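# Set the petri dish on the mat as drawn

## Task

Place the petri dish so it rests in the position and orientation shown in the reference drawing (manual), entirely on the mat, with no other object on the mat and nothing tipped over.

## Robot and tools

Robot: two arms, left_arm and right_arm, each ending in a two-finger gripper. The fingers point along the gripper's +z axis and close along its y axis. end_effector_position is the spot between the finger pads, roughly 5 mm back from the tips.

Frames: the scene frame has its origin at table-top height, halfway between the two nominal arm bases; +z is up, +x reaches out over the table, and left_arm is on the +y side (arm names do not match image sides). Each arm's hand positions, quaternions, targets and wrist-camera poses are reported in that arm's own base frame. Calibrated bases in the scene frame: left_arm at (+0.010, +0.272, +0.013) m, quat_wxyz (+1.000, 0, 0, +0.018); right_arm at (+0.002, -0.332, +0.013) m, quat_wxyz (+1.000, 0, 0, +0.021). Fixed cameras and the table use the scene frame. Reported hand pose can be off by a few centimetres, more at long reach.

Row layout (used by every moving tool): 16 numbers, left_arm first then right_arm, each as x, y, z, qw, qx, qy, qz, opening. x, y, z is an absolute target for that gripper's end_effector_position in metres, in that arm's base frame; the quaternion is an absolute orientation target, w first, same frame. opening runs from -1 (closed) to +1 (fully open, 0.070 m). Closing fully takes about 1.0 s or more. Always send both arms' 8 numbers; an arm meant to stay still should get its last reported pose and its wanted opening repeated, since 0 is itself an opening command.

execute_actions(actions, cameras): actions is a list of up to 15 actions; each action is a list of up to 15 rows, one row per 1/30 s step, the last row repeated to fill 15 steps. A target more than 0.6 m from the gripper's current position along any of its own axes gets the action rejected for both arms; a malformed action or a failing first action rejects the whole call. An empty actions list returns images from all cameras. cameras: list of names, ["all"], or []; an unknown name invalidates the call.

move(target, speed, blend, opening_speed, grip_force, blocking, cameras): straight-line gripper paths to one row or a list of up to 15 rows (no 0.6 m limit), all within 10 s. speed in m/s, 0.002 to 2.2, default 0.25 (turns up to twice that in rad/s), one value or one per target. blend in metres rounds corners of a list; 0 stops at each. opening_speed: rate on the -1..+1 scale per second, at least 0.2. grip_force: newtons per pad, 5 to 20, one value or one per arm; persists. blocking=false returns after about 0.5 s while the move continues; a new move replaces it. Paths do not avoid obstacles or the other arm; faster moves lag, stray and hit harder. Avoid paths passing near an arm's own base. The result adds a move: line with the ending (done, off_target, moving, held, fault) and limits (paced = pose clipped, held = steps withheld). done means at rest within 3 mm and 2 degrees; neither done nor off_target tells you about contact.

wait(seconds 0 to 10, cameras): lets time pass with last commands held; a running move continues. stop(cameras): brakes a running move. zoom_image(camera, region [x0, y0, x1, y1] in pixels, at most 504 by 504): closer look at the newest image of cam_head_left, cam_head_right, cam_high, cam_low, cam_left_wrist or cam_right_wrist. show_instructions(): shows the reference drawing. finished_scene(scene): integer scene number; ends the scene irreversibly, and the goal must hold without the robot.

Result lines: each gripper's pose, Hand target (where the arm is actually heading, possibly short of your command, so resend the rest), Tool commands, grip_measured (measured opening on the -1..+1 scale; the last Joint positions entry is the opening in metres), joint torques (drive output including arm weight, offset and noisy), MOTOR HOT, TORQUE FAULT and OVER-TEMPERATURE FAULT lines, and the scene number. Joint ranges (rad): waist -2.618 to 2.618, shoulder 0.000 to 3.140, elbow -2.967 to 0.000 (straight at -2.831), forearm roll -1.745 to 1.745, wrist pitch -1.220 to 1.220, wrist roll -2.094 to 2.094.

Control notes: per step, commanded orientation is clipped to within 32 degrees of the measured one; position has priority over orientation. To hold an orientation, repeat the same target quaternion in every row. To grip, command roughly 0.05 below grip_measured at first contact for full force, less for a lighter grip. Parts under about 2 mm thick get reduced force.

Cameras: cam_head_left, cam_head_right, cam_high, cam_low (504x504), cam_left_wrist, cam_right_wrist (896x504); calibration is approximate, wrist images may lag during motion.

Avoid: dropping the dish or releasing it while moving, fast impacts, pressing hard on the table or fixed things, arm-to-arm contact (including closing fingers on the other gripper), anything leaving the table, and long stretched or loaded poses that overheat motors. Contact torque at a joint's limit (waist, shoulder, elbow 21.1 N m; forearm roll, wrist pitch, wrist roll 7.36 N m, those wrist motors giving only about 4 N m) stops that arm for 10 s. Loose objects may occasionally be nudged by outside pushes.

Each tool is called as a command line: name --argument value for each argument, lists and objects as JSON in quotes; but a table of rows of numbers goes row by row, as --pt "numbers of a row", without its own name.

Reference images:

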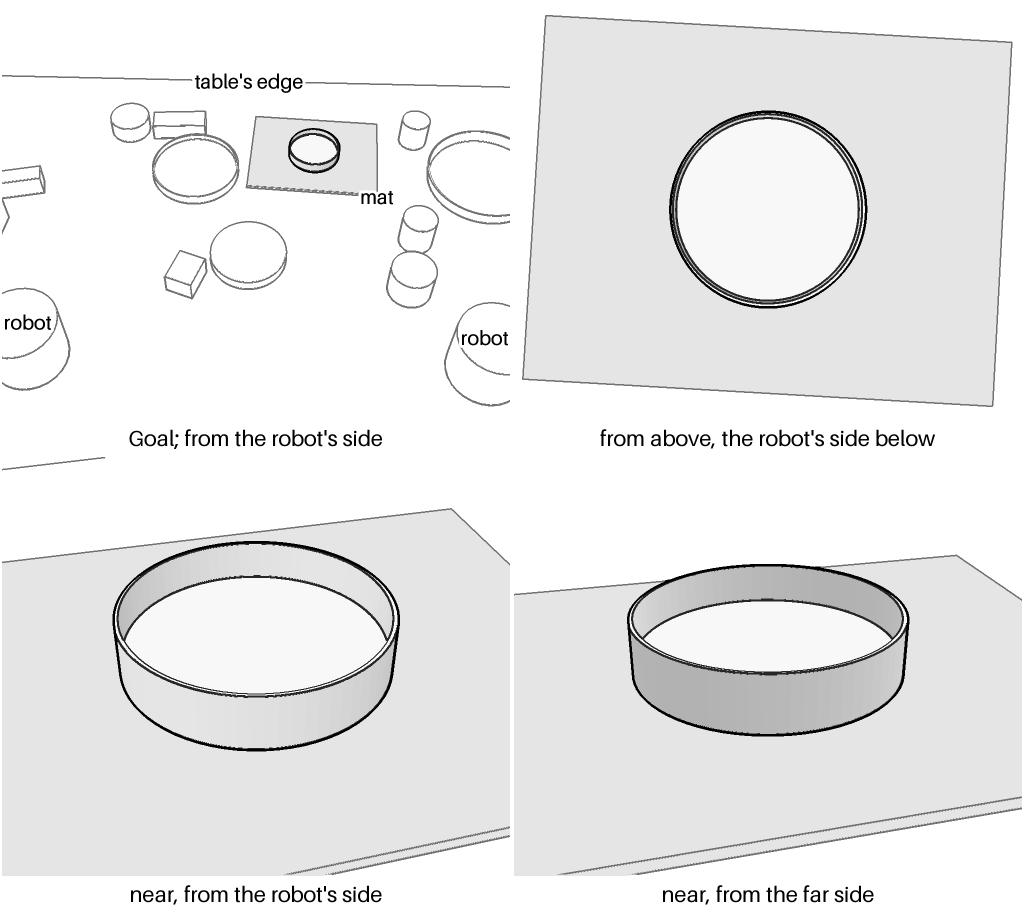

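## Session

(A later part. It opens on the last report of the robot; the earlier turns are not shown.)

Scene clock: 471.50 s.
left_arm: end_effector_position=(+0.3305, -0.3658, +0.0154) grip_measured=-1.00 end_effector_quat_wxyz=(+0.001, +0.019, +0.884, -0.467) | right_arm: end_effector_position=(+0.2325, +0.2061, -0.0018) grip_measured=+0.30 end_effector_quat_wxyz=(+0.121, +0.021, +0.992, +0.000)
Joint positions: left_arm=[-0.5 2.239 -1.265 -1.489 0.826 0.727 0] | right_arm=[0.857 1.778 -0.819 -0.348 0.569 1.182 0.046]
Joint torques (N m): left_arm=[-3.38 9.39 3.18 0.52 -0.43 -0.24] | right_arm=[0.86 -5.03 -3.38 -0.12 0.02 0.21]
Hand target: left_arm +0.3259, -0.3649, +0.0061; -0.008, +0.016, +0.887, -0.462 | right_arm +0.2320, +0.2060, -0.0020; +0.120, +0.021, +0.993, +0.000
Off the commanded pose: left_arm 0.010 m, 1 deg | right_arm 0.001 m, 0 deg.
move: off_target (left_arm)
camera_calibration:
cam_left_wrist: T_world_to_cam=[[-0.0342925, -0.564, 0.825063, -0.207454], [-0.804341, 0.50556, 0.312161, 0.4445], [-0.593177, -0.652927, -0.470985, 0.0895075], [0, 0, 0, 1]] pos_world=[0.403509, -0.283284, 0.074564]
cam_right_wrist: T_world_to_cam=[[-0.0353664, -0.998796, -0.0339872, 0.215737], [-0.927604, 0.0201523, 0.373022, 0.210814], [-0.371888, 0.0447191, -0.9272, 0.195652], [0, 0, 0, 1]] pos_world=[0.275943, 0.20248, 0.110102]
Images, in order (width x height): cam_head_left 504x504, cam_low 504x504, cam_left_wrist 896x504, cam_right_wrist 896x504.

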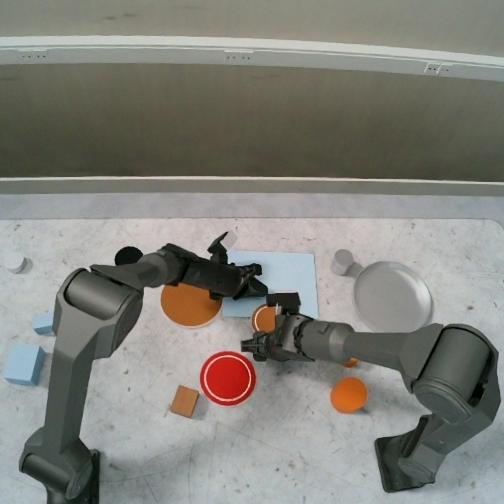

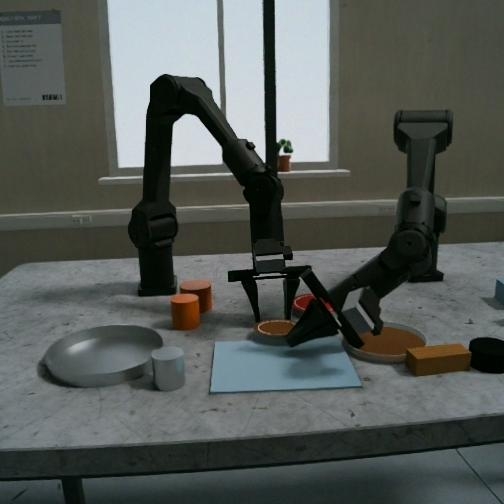

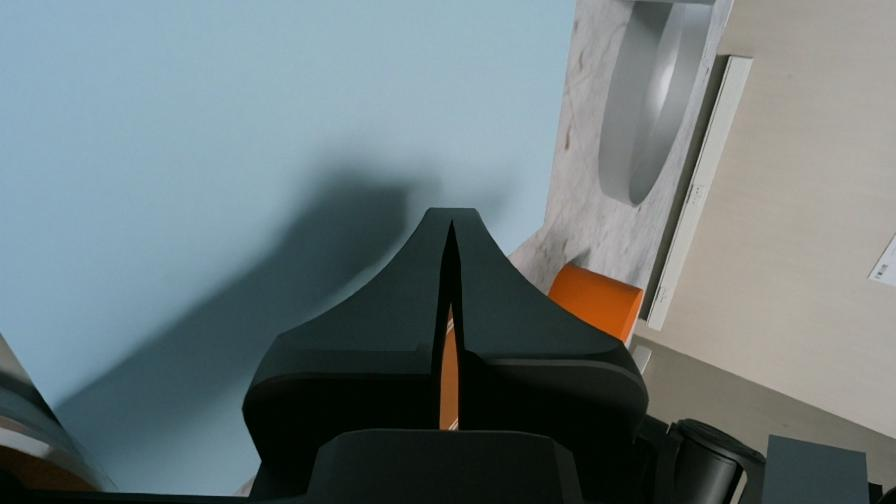

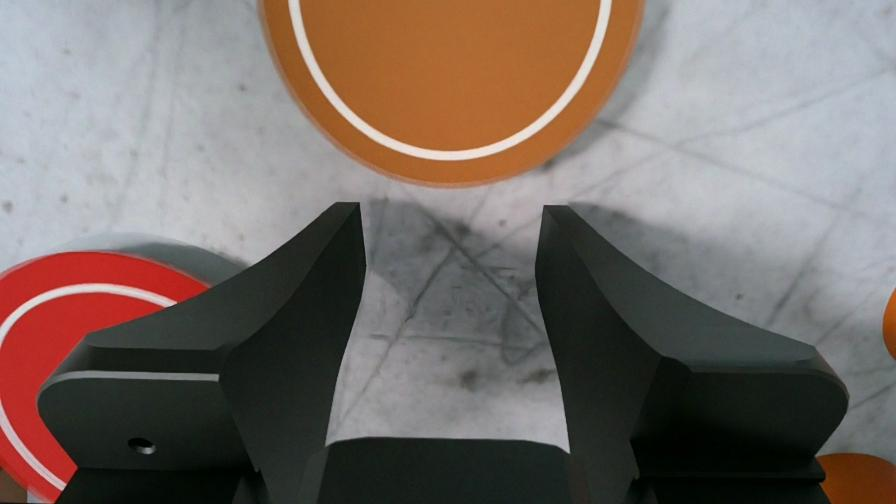

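move --pt "0.333 -0.355 0.05 -0.0054 0.0171 0.9537 -0.3007 -1 0.232 0.206 -0.002 0.12 0.021 0.99 0 0.3" --pt "0.330 -0.367 0.012 -0.0054 0.0171 0.9537 -0.3007 -1 0.232 0.206 -0.002 0.12 0.021 0.99 0 0.3" --pt "0.326 -0.369 0.006 -0.0054 0.0171 0.9537 -0.3007 -1 0.240 0.206 -0.002 0.12 0.021 0.99 0 0.3" --speed 0.12 --cameras '["cam_right_wrist","cam_low","cam_left_wrist"]'

zoom_image --camera "cam_low" --region '[200, 260, 360, 380]'

Scene clock: 481.93 s.
left_arm: end_effector_position=(+0.3260, -0.3691, +0.0064) grip_measured=-1.00 end_effector_quat_wxyz=(-0.005, +0.017, +0.953, -0.301) | right_arm: end_effector_position=(+0.2404, +0.2063, -0.0016) grip_measured=+0.30 end_effector_quat_wxyz=(+0.121, +0.021, +0.992, +0.001)
Joint positions: left_arm=[-0.632 2.21 -1.452 -0.822 0.705 -0.004 0] | right_arm=[0.836 1.792 -0.841 -0.34 0.572 1.152 0.045]
Joint torques (N m): left_arm=[0.27 -14.16 -3.04 -0.19 0 -0.08] | right_arm=[0.6 -4.82 -3.27 -0.09 0.04 0.23]
Hand target: left_arm +0.3260, -0.3690, +0.0060; -0.005, +0.017, +0.954, -0.301 | right_arm +0.2400, +0.2060, -0.0020; +0.120, +0.021, +0.993, +0.000
Off the commanded pose: left_arm 0.000 m, 0 deg | right_arm 0.001 m, 0 deg.
move: done
camera_calibration:
cam_left_wrist: T_world_to_cam=[[-0.0302064, -0.819171, 0.572753, -0.29606], [-0.802174, 0.361727, 0.475048, 0.390524], [-0.596326, -0.445098, -0.668044, 0.159461], [0, 0, 0, 1]] pos_world=[0.399416, -0.312811, 0.0905782]
cam_right_wrist: T_world_to_cam=[[-0.0339003, -0.998842, -0.0341389, 0.215834], [-0.927812, 0.0187555, 0.372575, 0.218327], [-0.371504, 0.0443049, -0.927374, 0.198817], [0, 0, 0, 1]] pos_world=[0.283745, 0.20268, 0.110402]
Images, in order (width x height): cam_low 504x504, cam_left_wrist 896x504, cam_right_wrist 896x504.

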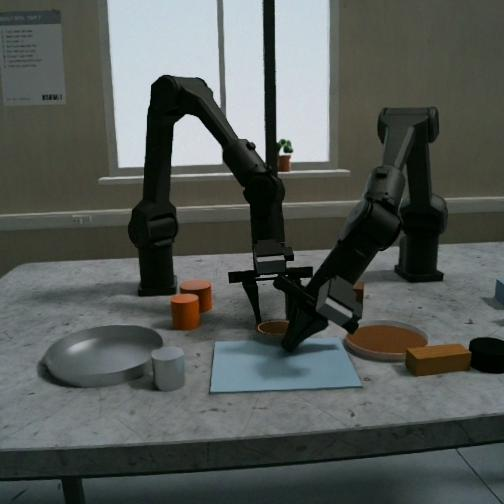

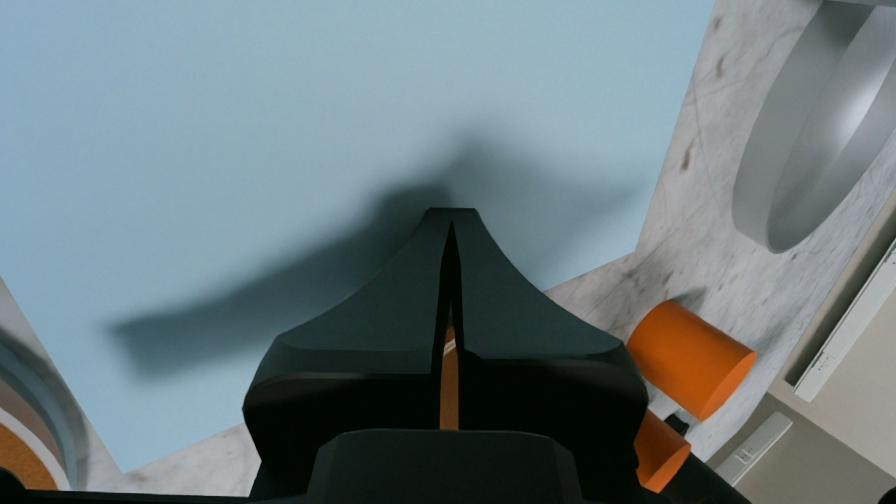

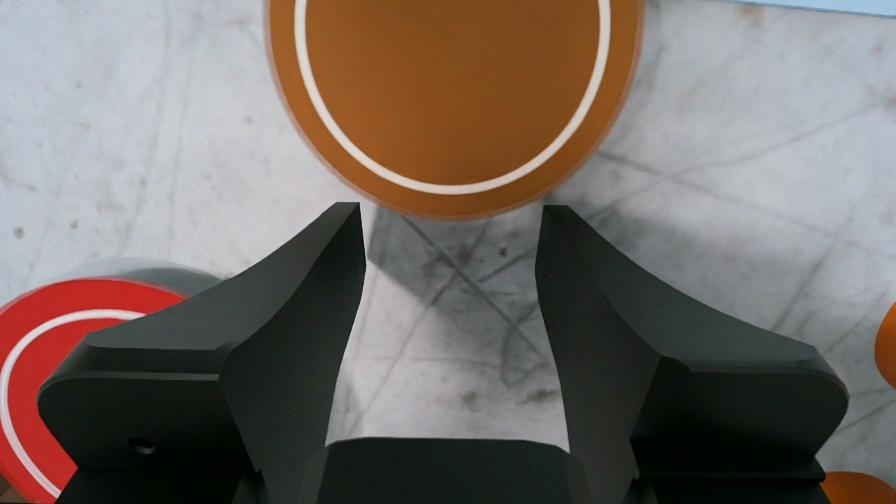

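Scaled by 3.150.

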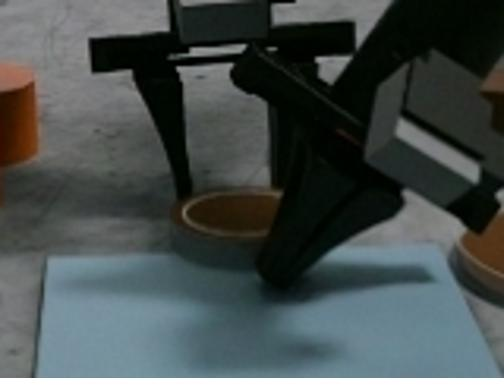

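move --pt "0.328 -0.389 0.006 -0.0054 0.0171 0.9537 -0.3007 -1 0.240 0.206 -0.002 0.12 0.021 0.99 0 0.3" --pt "0.323 -0.389 0.006 -0.0054 0.0171 0.9537 -0.3007 -1 0.248 0.206 -0.002 0.12 0.021 0.99 0 0.3" --speed 0.08 --cameras '["cam_right_wrist","cam_low"]'

zoom_image --camera "cam_low" --region '[200, 260, 360, 380]'

Scene clock: 491.60 s.
left_arm: end_effector_position=(+0.3230, -0.3889, +0.0053) grip_measured=-1.00 end_effector_quat_wxyz=(-0.005, +0.017, +0.954, -0.300) | right_arm: end_effector_position=(+0.2476, +0.2057, -0.0024) grip_measured=+0.30 end_effector_quat_wxyz=(+0.119, +0.021, +0.993, -0.001)
Joint positions: left_arm=[-0.674 2.242 -1.51 -0.796 0.699 -0.073 0] | right_arm=[0.816 1.808 -0.863 -0.331 0.577 1.124 0.046]
Joint torques (N m): left_arm=[-0.17 -17.29 -2.77 -0.31 0.16 0.06] | right_arm=[0.41 -5.72 -4.36 -0.27 -0.25 0.23]
Hand target: left_arm +0.3230, -0.3890, +0.0060; -0.005, +0.017, +0.954, -0.301 | right_arm +0.2480, +0.2060, -0.0020; +0.120, +0.021, +0.993, +0.000
Off the commanded pose: left_arm 0.001 m, 0 deg | right_arm 0.001 m, 0 deg.
move: done
camera_calibration:
cam_right_wrist: T_world_to_cam=[[-0.0352807, -0.998888, -0.031279, 0.215754], [-0.926654, 0.0209763, 0.375331, 0.224626], [-0.374257, 0.0422267, -0.926363, 0.201935], [0, 0, 0, 1]] pos_world=[0.291338, 0.202275, 0.109504]
Images, in order (width x height): cam_low 504x504, cam_right_wrist 896x504.

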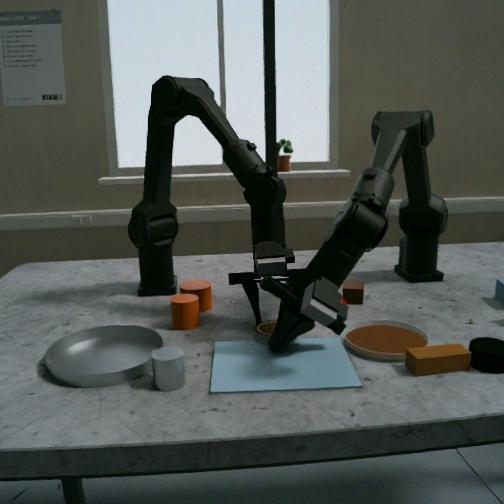

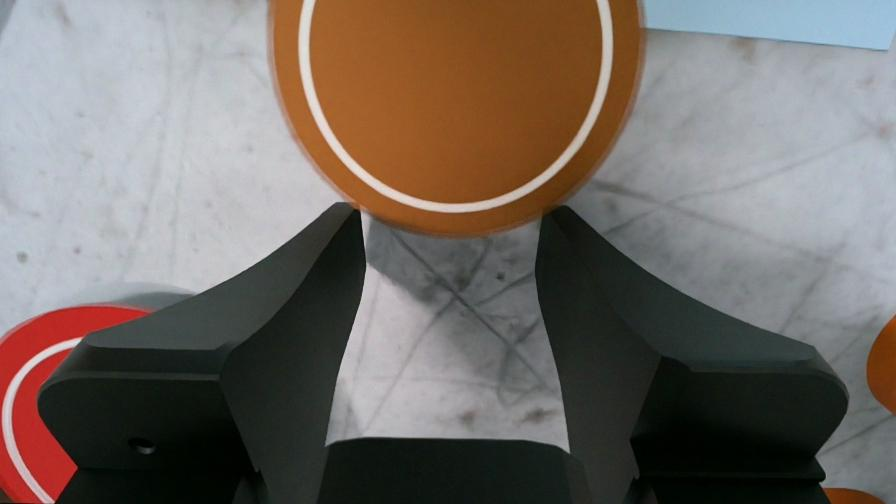

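Scaled by 3.150.

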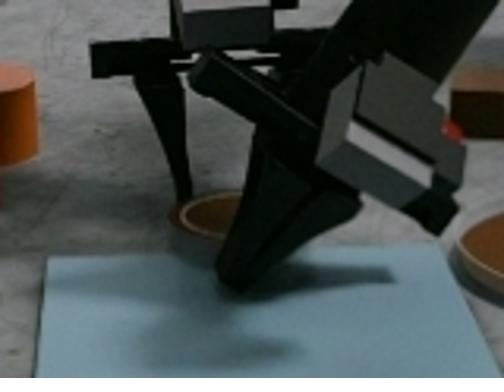

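move --pt "0.323 -0.389 0.006 -0.0054 0.0171 0.9537 -0.3007 -1 0.255 0.206 -0.002 0.12 0.021 0.99 0 0.3" --pt "0.323 -0.389 0.006 -0.0054 0.0171 0.9537 -0.3007 -1 0.2565 0.206 0.017 0.12 0.021 0.99 0 0.3" --speed 0.05 --cameras '["cam_right_wrist","cam_low"]'

zoom_image --camera "cam_low" --region '[200, 260, 360, 380]'

Scene clock: 498.40 s.
left_arm: end_effector_position=(+0.3267, -0.3887, +0.0060) grip_measured=-1.00 end_effector_quat_wxyz=(+0.002, +0.014, +0.954, -0.301) | right_arm: end_effector_position=(+0.2568, +0.2064, +0.0178) grip_measured=+0.31 end_effector_quat_wxyz=(+0.121, +0.021, +0.992, +0.001)
Joint positions: left_arm=[-0.673 2.24 -1.509 -0.796 0.685 -0.073 0] | right_arm=[0.794 1.775 -0.919 -0.29 0.653 1.055 0.046]
Joint torques (N m): left_arm=[-6.9 -14.01 -0.35 -0.82 4.45 -0.05] | right_arm=[-3.05 -4.73 -8.68 -1.54 -1.87 -0.02]
Hand target: left_arm +0.3230, -0.3890, +0.0060; -0.005, +0.017, +0.954, -0.301 | right_arm +0.2565, +0.2060, +0.0170; +0.120, +0.021, +0.993, +0.000
Off the commanded pose: left_arm 0.004 m, 1 deg | right_arm 0.001 m, 0 deg.
move: off_target (left_arm)
camera_calibration:
cam_right_wrist: T_world_to_cam=[[-0.0357391, -0.998758, -0.0347066, 0.217558], [-0.927713, 0.0202441, 0.372745, 0.225999], [-0.37158, 0.0455194, -0.927284, 0.222576], [0, 0, 0, 1]] pos_world=[0.300143, 0.202581, 0.129702]
Images, in order (width x height): cam_low 504x504, cam_right_wrist 896x504.

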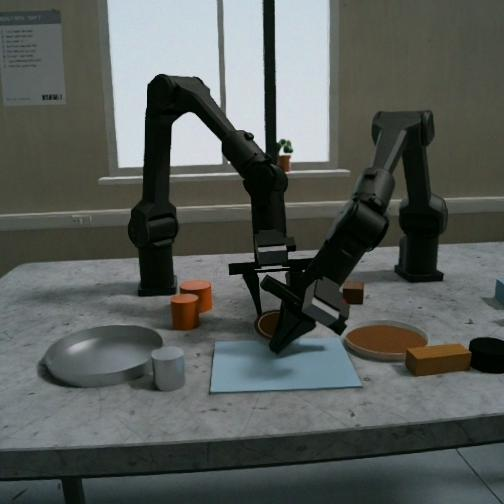

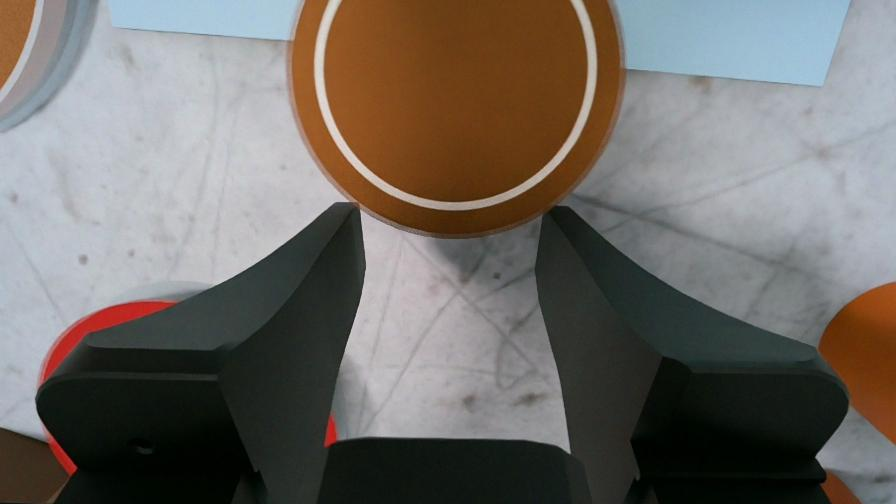

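Scaled by 3.150.

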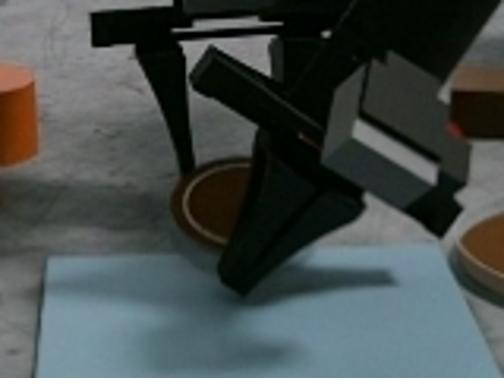

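move --pt "0.325 -0.389 0.006 -0.0054 0.0171 0.9537 -0.3007 -1 0.259 0.206 0.0355 0.12 0.021 0.99 0 0.3" --pt "0.325 -0.389 0.006 -0.0054 0.0171 0.9537 -0.3007 -1 0.274 0.206 0.054 0.12 0.021 0.99 0 0.3" --speed 0.05 --blend '[0.004,0]' --cameras '["cam_right_wrist","cam_low"]'

zoom_image --camera "cam_low" --region '[200, 260, 360, 380]'

Scene clock: 503.23 s.
left_arm: end_effector_position=(+0.3236, -0.3891, +0.0047) grip_measured=-1.00 end_effector_quat_wxyz=(-0.007, +0.018, +0.954, -0.300) | right_arm: end_effector_position=(+0.2745, +0.2058, +0.0541) grip_measured=+0.30 end_effector_quat_wxyz=(+0.121, +0.022, +0.992, +0.000)
Joint positions: left_arm=[-0.673 2.247 -1.518 -0.793 0.706 -0.075 0] | right_arm=[0.752 1.738 -1.041 -0.235 0.8 0.946 0.046]
Joint torques (N m): left_arm=[0.79 -16.62 -3.08 -0.26 -0.17 0.07] | right_arm=[0.95 -5.34 -4.15 -0.13 -0.01 0.23]
Hand target: left_arm +0.3250, -0.3890, +0.0060; -0.005, +0.017, +0.954, -0.301 | right_arm +0.2740, +0.2060, +0.0540; +0.120, +0.021, +0.993, +0.000
Off the commanded pose: left_arm 0.002 m, 0 deg | right_arm 0.001 m, 0 deg.
move: done
camera_calibration:
cam_right_wrist: T_world_to_cam=[[-0.0363244, -0.998782, -0.0333922, 0.219025], [-0.927503, 0.0212545, 0.373211, 0.22864], [-0.372046, 0.044528, -0.927146, 0.263195], [0, 0, 0, 1]] pos_world=[0.317941, 0.202179, 0.166003]
Images, in order (width x height): cam_low 504x504, cam_right_wrist 896x504.

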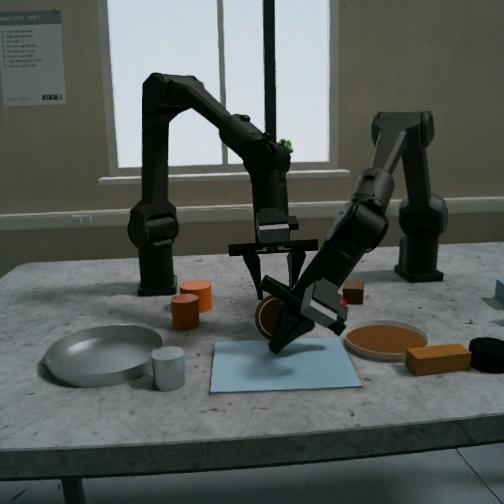

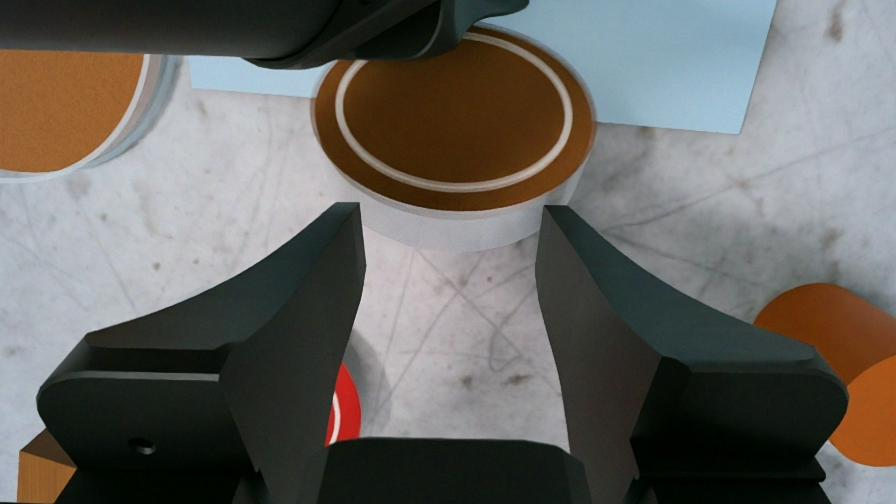

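Scaled by 3.150.

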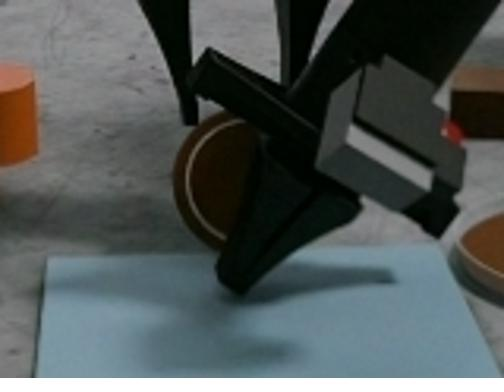

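move --pt "0.325 -0.389 0.006 -0.0054 0.0171 0.9537 -0.3007 -1 0.297 0.206 0.0655 0.12 0.021 0.99 0 0.3" --pt "0.325 -0.389 0.006 -0.0054 0.0171 0.9537 -0.3007 -1 0.312 0.206 0.067 0.12 0.021 0.99 0 0.3" --speed 0.05 --blend '[0.004,0]' --cameras '["cam_right_wrist","cam_low","cam_head_right"]'

zoom_image --camera "cam_low" --region '[200, 260, 360, 380]'

Scene clock: 510.93 s.
left_arm: end_effector_position=(+0.3243, -0.3891, +0.0054) grip_measured=-1.00 end_effector_quat_wxyz=(-0.006, +0.017, +0.954, -0.300) | right_arm: end_effector_position=(+0.2977, +0.2057, +0.0651) grip_measured=+0.30 end_effector_quat_wxyz=(+0.119, +0.022, +0.993, +0.000)
Joint positions: left_arm=[-0.672 2.246 -1.519 -0.793 0.706 -0.075 0] | right_arm=[0.701 1.775 -1.143 -0.21 0.856 0.87 0.045]
Joint torques (N m): left_arm=[0.56 -17.36 -3.22 -0.29 -0.2 0.14] | right_arm=[0.83 -6.2 -4.46 -0.26 -0.19 0.16]
Hand target: left_arm +0.3250, -0.3890, +0.0060; -0.005, +0.017, +0.954, -0.301 | right_arm +0.2978, +0.2060, +0.0655; +0.121, +0.021, +0.992, +0.000
Off the commanded pose: left_arm 0.001 m, 0 deg | right_arm 0.014 m, 0 deg.
move: held (right_arm; a check stopped the path); path passed 1 of 2 targets; limits=held
pose unreachable (right arm): on one or more control steps of this call, first in action 0 (counted from 0), this arm could not follow its commanded pose, so it was not sent that pose on those steps. It may still have moved: this result reports where it is.
cause: moving toward the commanded pose would bring a part of the arm too close to another arm (this arm's gripper and a part of the left arm just beyond its joint 6 (wrist roll), 10 mm apart when this arm was first held).
camera_calibration:
cam_right_wrist: T_world_to_cam=[[-0.036998, -0.998782, -0.0326437, 0.220342], [-0.926592, 0.0220538, 0.375421, 0.245463], [-0.374243, 0.0441372, -0.92628, 0.282811], [0, 0, 0, 1]] pos_world=[0.341437, 0.202177, 0.177003]
Images, in order (width x height): cam_head_right 504x504, cam_low 504x504, cam_right_wrist 896x504.

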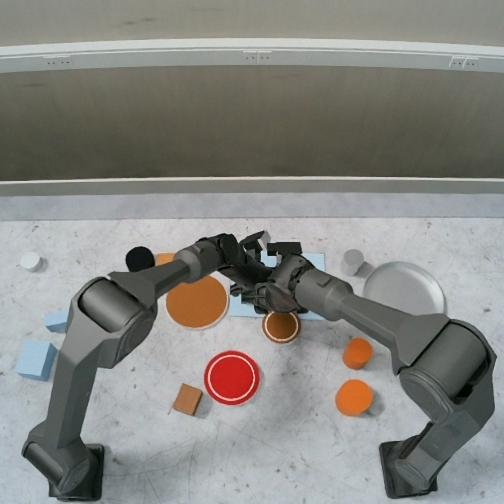

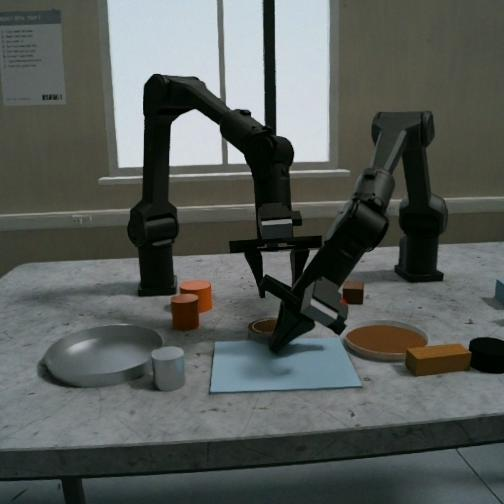

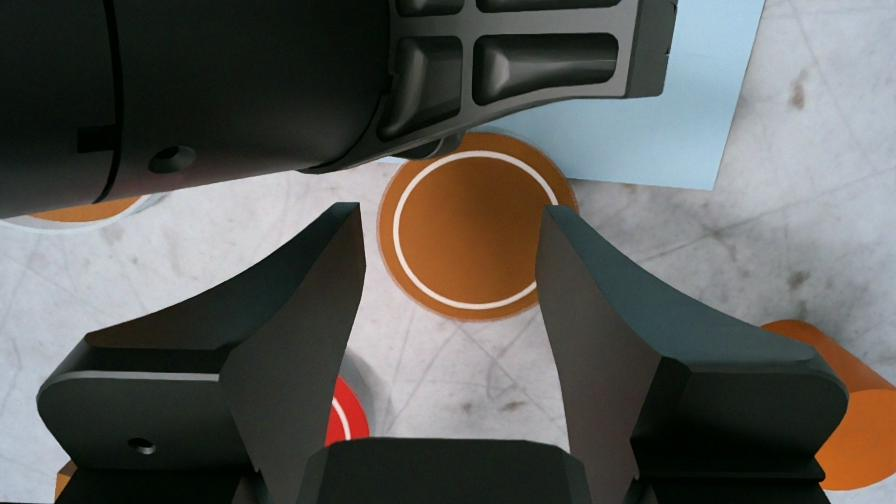

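Scaled by 3.150.

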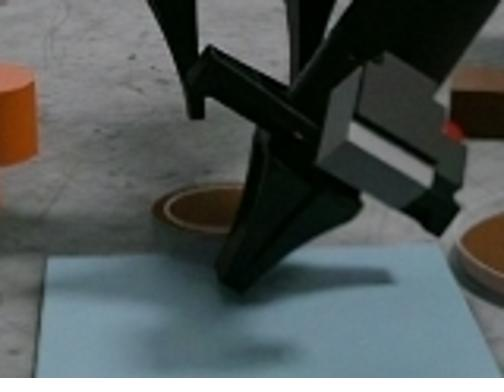

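move --pt "0.328 -0.376 0.02 -0.0054 0.0171 0.9537 -0.3007 -1 0.262 0.201 0.08 0.12 0.021 0.99 0 0.3" --pt "0.328 -0.379 0.007 -0.0069 0.0167 0.9239 -0.3827 -1 0.205 0.201 0.04 0.12 0.021 0.99 0 0.3" --pt "0.324 -0.379 0.006 -0.0069 0.0167 0.9239 -0.3827 -1 0.21 0.201 -0.002 0.12 0.021 0.99 0 0.3" --pt "0.324 -0.379 0.006 -0.0069 0.0167 0.9239 -0.3827 -1 0.25 0.202 -0.002 0.12 0.021 0.99 0 0.3" --speed '[0.15,0.15,0.12,0.08]' --cameras '["cam_right_wrist","cam_low"]'

zoom_image --camera "cam_low" --region '[200, 260, 360, 380]'

Scene clock: 524.47 s.
left_arm: end_effector_position=(+0.3241, -0.3789, +0.0059) grip_measured=-1.00 end_effector_quat_wxyz=(-0.007, +0.017, +0.924, -0.382) | right_arm: end_effector_position=(+0.2503, +0.2019, -0.0020) grip_measured=+0.30 end_effector_quat_wxyz=(+0.120, +0.021, +0.993, +0.000)
Joint positions: left_arm=[-0.593 2.229 -1.366 -1.186 0.704 0.361 0] | right_arm=[0.8 1.804 -0.858 -0.329 0.571 1.108 0.046]
Joint torques (N m): left_arm=[-0.37 -16.66 -2.93 -0.3 0.48 0.03] | right_arm=[0.9 -5.59 -3.44 -0.24 -0.15 0.25]
Hand target: left_arm +0.3240, -0.3790, +0.0060; -0.007, +0.017, +0.924, -0.383 | right_arm +0.2500, +0.2020, -0.0020; +0.120, +0.021, +0.993, +0.000
Off the commanded pose: left_arm 0.000 m, 0 deg | right_arm 0.000 m, 0 deg.
move: done
camera_calibration:
cam_right_wrist: T_world_to_cam=[[-0.0356531, -0.99883, -0.0326699, 0.212212], [-0.927203, 0.0208643, 0.373978, 0.227209], [-0.372859, 0.0436251, -0.926862, 0.202772], [0, 0, 0, 1]] pos_world=[0.293841, 0.198378, 0.109903]
Images, in order (width x height): cam_low 504x504, cam_right_wrist 896x504.

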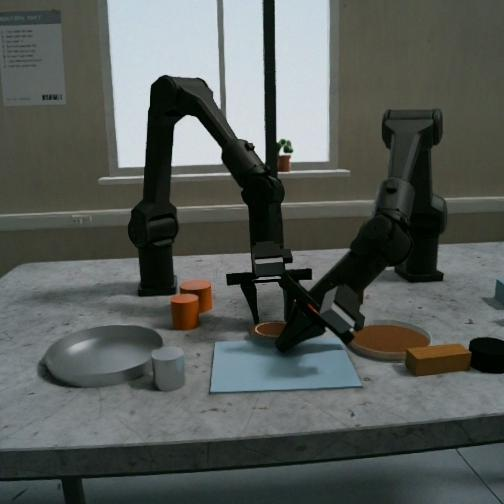

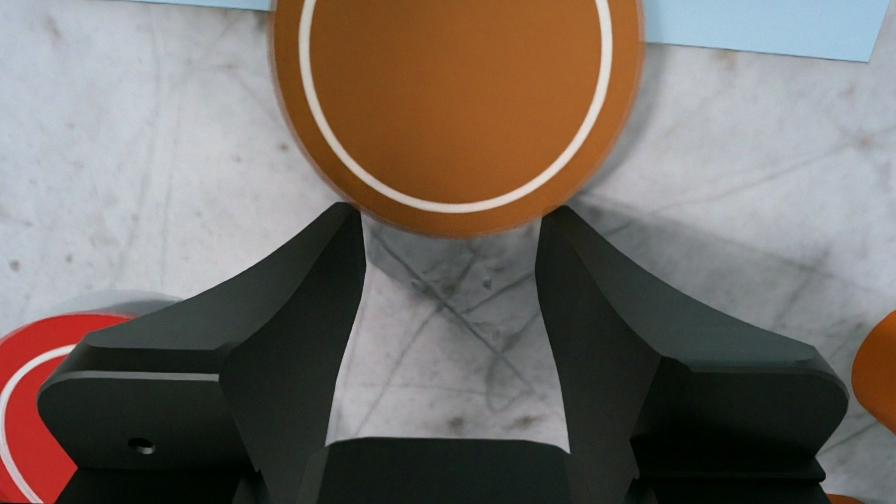

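Scaled by 3.150.

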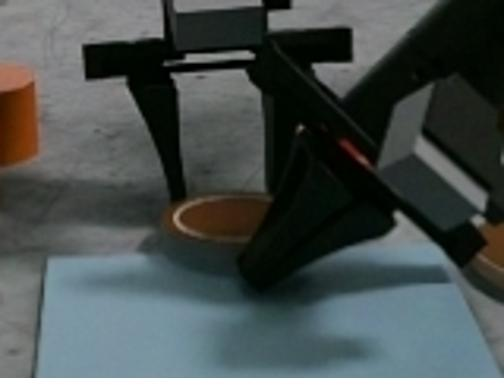

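move --pt "0.324 -0.387 0.006 -0.0069 0.0167 0.9239 -0.3827 -1 0.250 0.202 -0.002 0.12 0.021 0.99 0 0.3" --pt "0.324 -0.387 0.006 -0.0069 0.0167 0.9239 -0.3827 -1 0.2555 0.202 -0.002 0.12 0.021 0.99 0 0.3" --pt "0.324 -0.387 0.006 -0.0069 0.0167 0.9239 -0.3827 -1 0.2565 0.202 0.017 0.12 0.021 0.99 0 0.3" --pt "0.3245 -0.387 0.006 -0.0069 0.0167 0.9239 -0.3827 -1 0.262 0.202 0.034 0.12 0.021 0.99 0 0.3" --pt "0.3255 -0.387 0.006 -0.0069 0.0167 0.9239 -0.3827 -1 0.278 0.202 0.050 0.12 0.021 0.99 0 0.3" --speed 0.05 --blend '[0.001,0.001,0.004,0.004,0]' --cameras '["cam_right_wrist","cam_low"]'

zoom_image --camera "cam_low" --region '[200, 260, 360, 380]'

Scene clock: 533.40 s.
left_arm: end_effector_position=(+0.3245, -0.3874, +0.0059) grip_measured=-1.00 end_effector_quat_wxyz=(-0.008, +0.018, +0.924, -0.383) | right_arm: end_effector_position=(+0.2784, +0.2022, +0.0504) grip_measured=+0.30 end_effector_quat_wxyz=(+0.121, +0.021, +0.992, +0.001)
Joint positions: left_arm=[-0.609 2.245 -1.397 -1.174 0.702 0.331 0] | right_arm=[0.734 1.745 -1.033 -0.235 0.781 0.929 0.046]
Joint torques (N m): left_arm=[-0.06 -11.15 -0.9 0.2 0.6 0.11] | right_arm=[-0.81 -2.22 -2.04 -0.41 0.14 0.29]
Hand target: left_arm +0.3255, -0.3870, +0.0060; -0.007, +0.017, +0.924, -0.383 | right_arm +0.2780, +0.2020, +0.0500; +0.120, +0.021, +0.993, +0.000
Off the commanded pose: left_arm 0.001 m, 0 deg | right_arm 0.001 m, 0 deg.
move: done
camera_calibration:
cam_right_wrist: T_world_to_cam=[[-0.0342434, -0.998827, -0.0342265, 0.21492], [-0.92792, 0.0190553, 0.372291, 0.234216], [-0.371202, 0.044508, -0.927485, 0.261183], [0, 0, 0, 1]] pos_world=[0.321645, 0.19858, 0.162402]
Images, in order (width x height): cam_low 504x504, cam_right_wrist 896x504.

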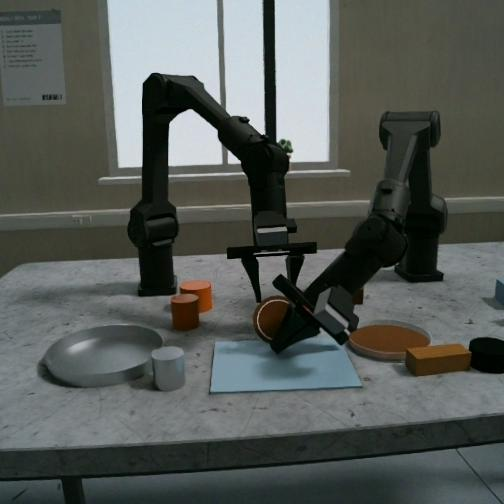

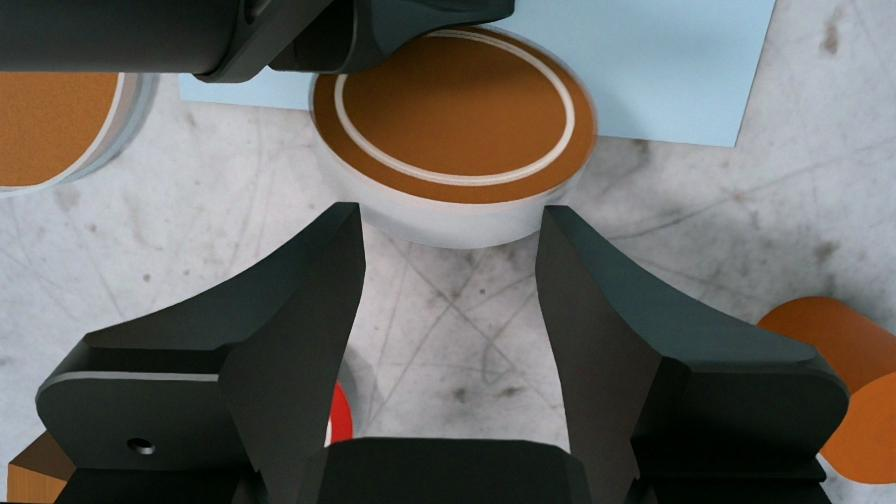

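Scaled by 3.150.

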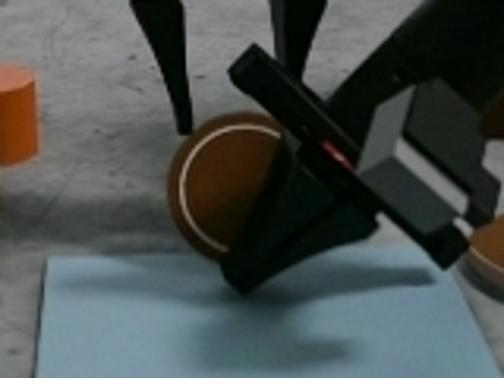

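move --pt "0.327 -0.387 0.006 -0.0069 0.0167 0.9239 -0.3827 -1 0.287 0.202 0.0525 0.12 0.021 0.99 0 0.3" --pt "0.329 -0.387 0.006 -0.0069 0.0167 0.9239 -0.3827 -1 0.296 0.202 0.0535 0.12 0.021 0.99 0 0.3" --speed 0.05 --blend '[0.004,0]' --cameras '["cam_right_wrist","cam_low"]'

zoom_image --camera "cam_low" --region '[200, 260, 360, 380]'

Scene clock: 540.60 s.
left_arm: end_effector_position=(+0.3295, -0.3867, +0.0060) grip_measured=-1.00 end_effector_quat_wxyz=(-0.006, +0.016, +0.924, -0.382) | right_arm: end_effector_position=(+0.2971, +0.2018, +0.0557) grip_measured=+0.31 end_effector_quat_wxyz=(+0.123, +0.021, +0.992, +0.001)
Joint positions: left_arm=[-0.602 2.252 -1.414 -1.163 0.706 0.321 0] | right_arm=[0.695 1.777 -1.103 -0.221 0.808 0.877 0.046]
Joint torques (N m): left_arm=[-1.08 -13.73 -2.15 -0.28 1.2 -0.09] | right_arm=[-0.05 2.7 0.32 0.09 -1.01 0.37]
Hand target: left_arm +0.3290, -0.3870, +0.0060; -0.007, +0.017, +0.924, -0.383 | right_arm +0.2960, +0.2020, +0.0535; +0.120, +0.021, +0.993, +0.000
Off the commanded pose: left_arm 0.001 m, 0 deg | right_arm 0.002 m, 0 deg.
move: done
camera_calibration:
cam_right_wrist: T_world_to_cam=[[-0.0351924, -0.998783, -0.0345648, 0.21561], [-0.929007, 0.0199457, 0.369525, 0.249913], [-0.368386, 0.0451154, -0.928578, 0.272244], [0, 0, 0, 1]] pos_world=[0.340049, 0.198081, 0.167903]
Images, in order (width x height): cam_low 504x504, cam_right_wrist 896x504.

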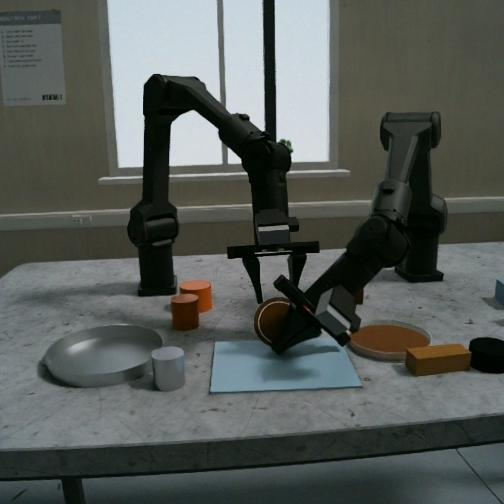

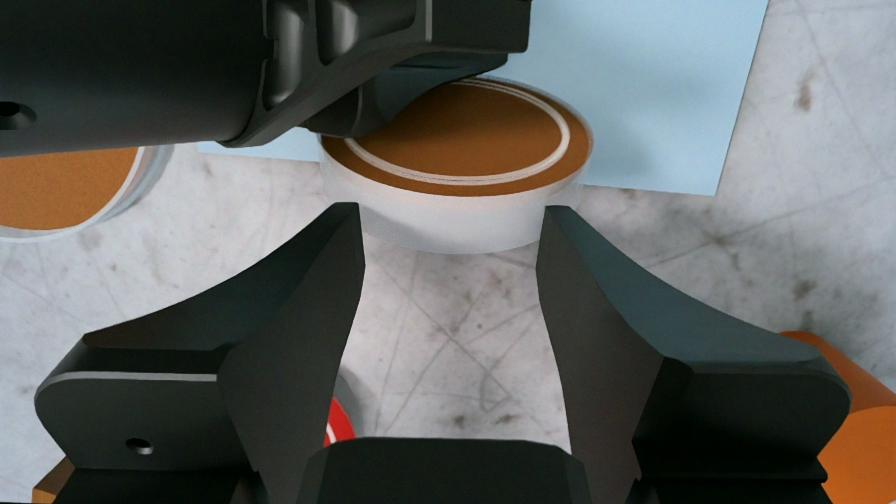

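Scaled by 3.150.

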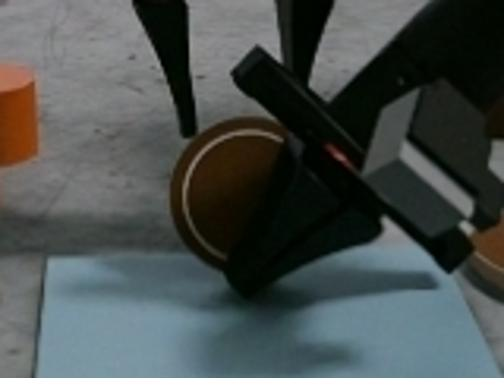

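move --pt "0.331 -0.383 0.006 -0.0069 0.0167 0.9239 -0.3827 -1 0.302 0.202 0.0575 0.12 0.021 0.99 0 0.3" --pt "0.335 -0.379 0.006 -0.0069 0.0167 0.9239 -0.3827 -1 0.314 0.202 0.0585 0.12 0.021 0.99 0 0.3" --speed 0.05 --blend '[0.004,0]' --cameras '["cam_right_wrist","cam_low"]'

zoom_image --camera "cam_low" --region '[200, 260, 360, 380]'

Scene clock: 547.33 s.
left_arm: end_effector_position=(+0.3349, -0.3791, +0.0067) grip_measured=-1.00 end_effector_quat_wxyz=(-0.007, +0.017, +0.924, -0.383) | right_arm: end_effector_position=(+0.3147, +0.2023, +0.0586) grip_measured=+0.32 end_effector_quat_wxyz=(+0.121, +0.021, +0.992, +0.001)
Joint positions: left_arm=[-0.578 2.252 -1.417 -1.153 0.725 0.329 0] | right_arm=[0.661 1.818 -1.175 -0.204 0.835 0.827 0.046]
Joint torques (N m): left_arm=[-0.93 -13.06 -2.08 -0.12 0.99 0.2] | right_arm=[0.42 3.06 2.04 0.37 -0.6 0.43]
Hand target: left_arm +0.3350, -0.3790, +0.0060; -0.007, +0.017, +0.924, -0.383 | right_arm +0.3140, +0.2020, +0.0585; +0.120, +0.021, +0.993, +0.000
Off the commanded pose: left_arm 0.001 m, 0 deg | right_arm 0.001 m, 0 deg.
move: done; blend cut to 0.0036 m at target 1
camera_calibration:
cam_right_wrist: T_world_to_cam=[[-0.0346524, -0.998815, -0.0341713, 0.216678], [-0.927874, 0.0194512, 0.372387, 0.264863], [-0.371281, 0.0446107, -0.927448, 0.282204], [0, 0, 0, 1]] pos_world=[0.358044, 0.19868, 0.170502]
Images, in order (width x height): cam_low 504x504, cam_right_wrist 896x504.

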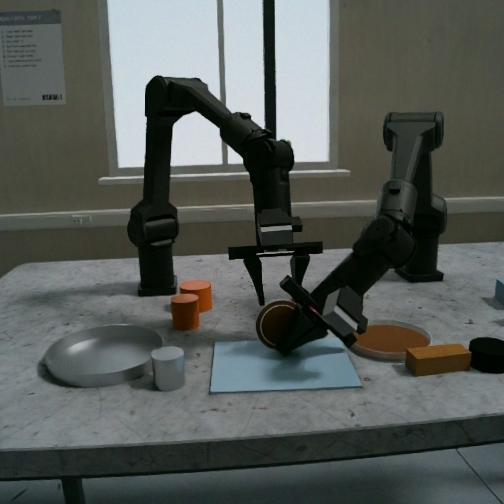

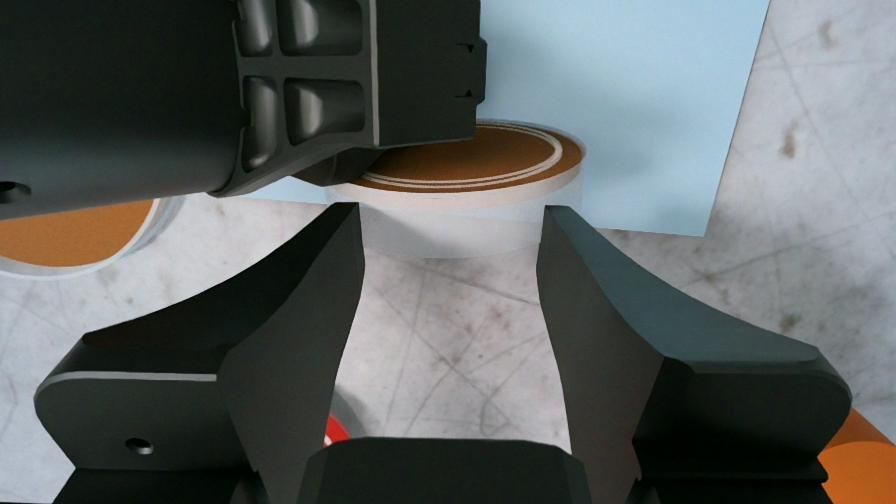

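Scaled by 3.150.

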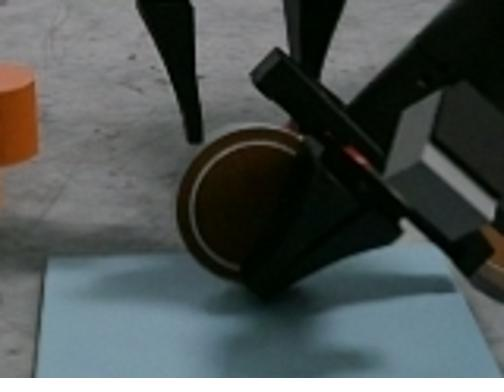

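move --pt "0.336 -0.377 0.006 -0.0069 0.0167 0.9239 -0.3827 -1 0.318 0.202 0.0615 0.12 0.021 0.99 0 0.3" --pt "0.340 -0.372 0.006 -0.0069 0.0167 0.9239 -0.3827 -1 0.330 0.202 0.062 0.12 0.021 0.99 0 0.3" --speed 0.05 --blend '[0.003,0]' --cameras '["cam_right_wrist","cam_low"]'

zoom_image --camera "cam_low" --region '[200, 260, 360, 380]'

Scene clock: 552.93 s.
left_arm: end_effector_position=(+0.3378, -0.3736, +0.0061) grip_measured=-1.00 end_effector_quat_wxyz=(-0.008, +0.017, +0.924, -0.383) | right_arm: end_effector_position=(+0.3226, +0.2019, +0.0599) grip_measured=+0.31 end_effector_quat_wxyz=(+0.118, +0.021, +0.993, -0.001)
Joint positions: left_arm=[-0.562 2.254 -1.418 -1.146 0.738 0.337 0] | right_arm=[0.645 1.839 -1.213 -0.196 0.856 0.802 0.046]
Joint torques (N m): left_arm=[-0.57 -13.28 -2.58 -0.27 0.19 0.1] | right_arm=[0.48 -0.36 0.8 0.01 0.02 0.19]
Hand target: left_arm +0.3388, -0.3735, +0.0060; -0.007, +0.017, +0.924, -0.383 | right_arm +0.3217, +0.2020, +0.0600; +0.118, +0.020, +0.993, -0.001
Off the commanded pose: left_arm 0.003 m, 0 deg | right_arm 0.008 m, 0 deg.
move: held (right_arm; a check stopped the path); path passed 1 of 2 targets; blend cut to 0.0025 m at target 1; limits=held
pose unreachable (right arm): on one or more control steps of this call, first in action 0 (counted from 0), this arm could not follow its commanded pose, so it was not sent that pose on those steps. It may still have moved: this result reports where it is.
cause: moving toward the commanded pose would bring a part of the arm too close to another arm (this arm's gripper and a part of the left arm just beyond its joint 6 (wrist roll), 12 mm apart when this arm was first held).
camera_calibration:
cam_right_wrist: T_world_to_cam=[[-0.0352456, -0.9989, -0.030917, 0.216581], [-0.925761, 0.0209801, 0.377527, 0.270372], [-0.376463, 0.0419279, -0.925482, 0.288478], [0, 0, 0, 1]] pos_world=[0.366535, 0.198575, 0.171604]
Images, in order (width x height): cam_low 504x504, cam_right_wrist 896x504.

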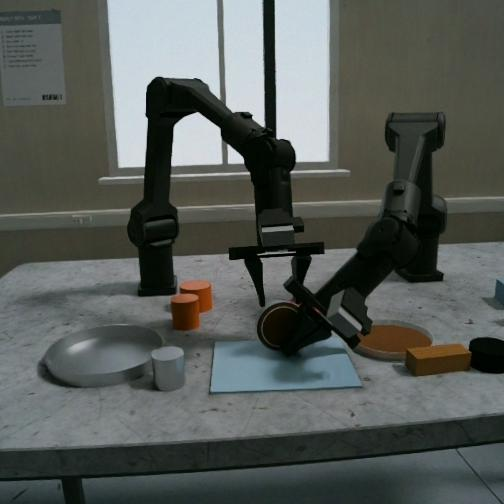

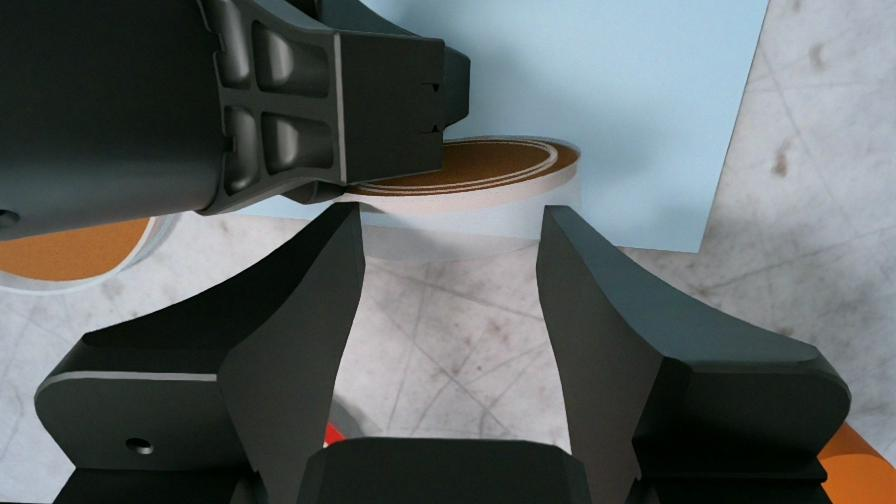

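Scaled by 3.150.

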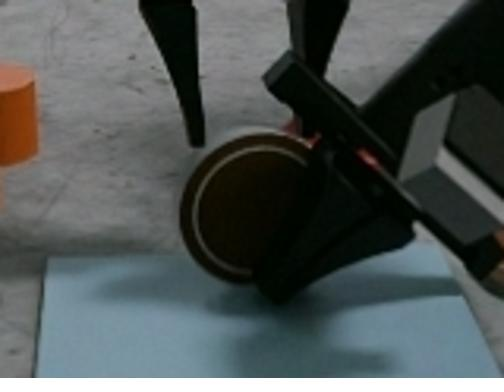

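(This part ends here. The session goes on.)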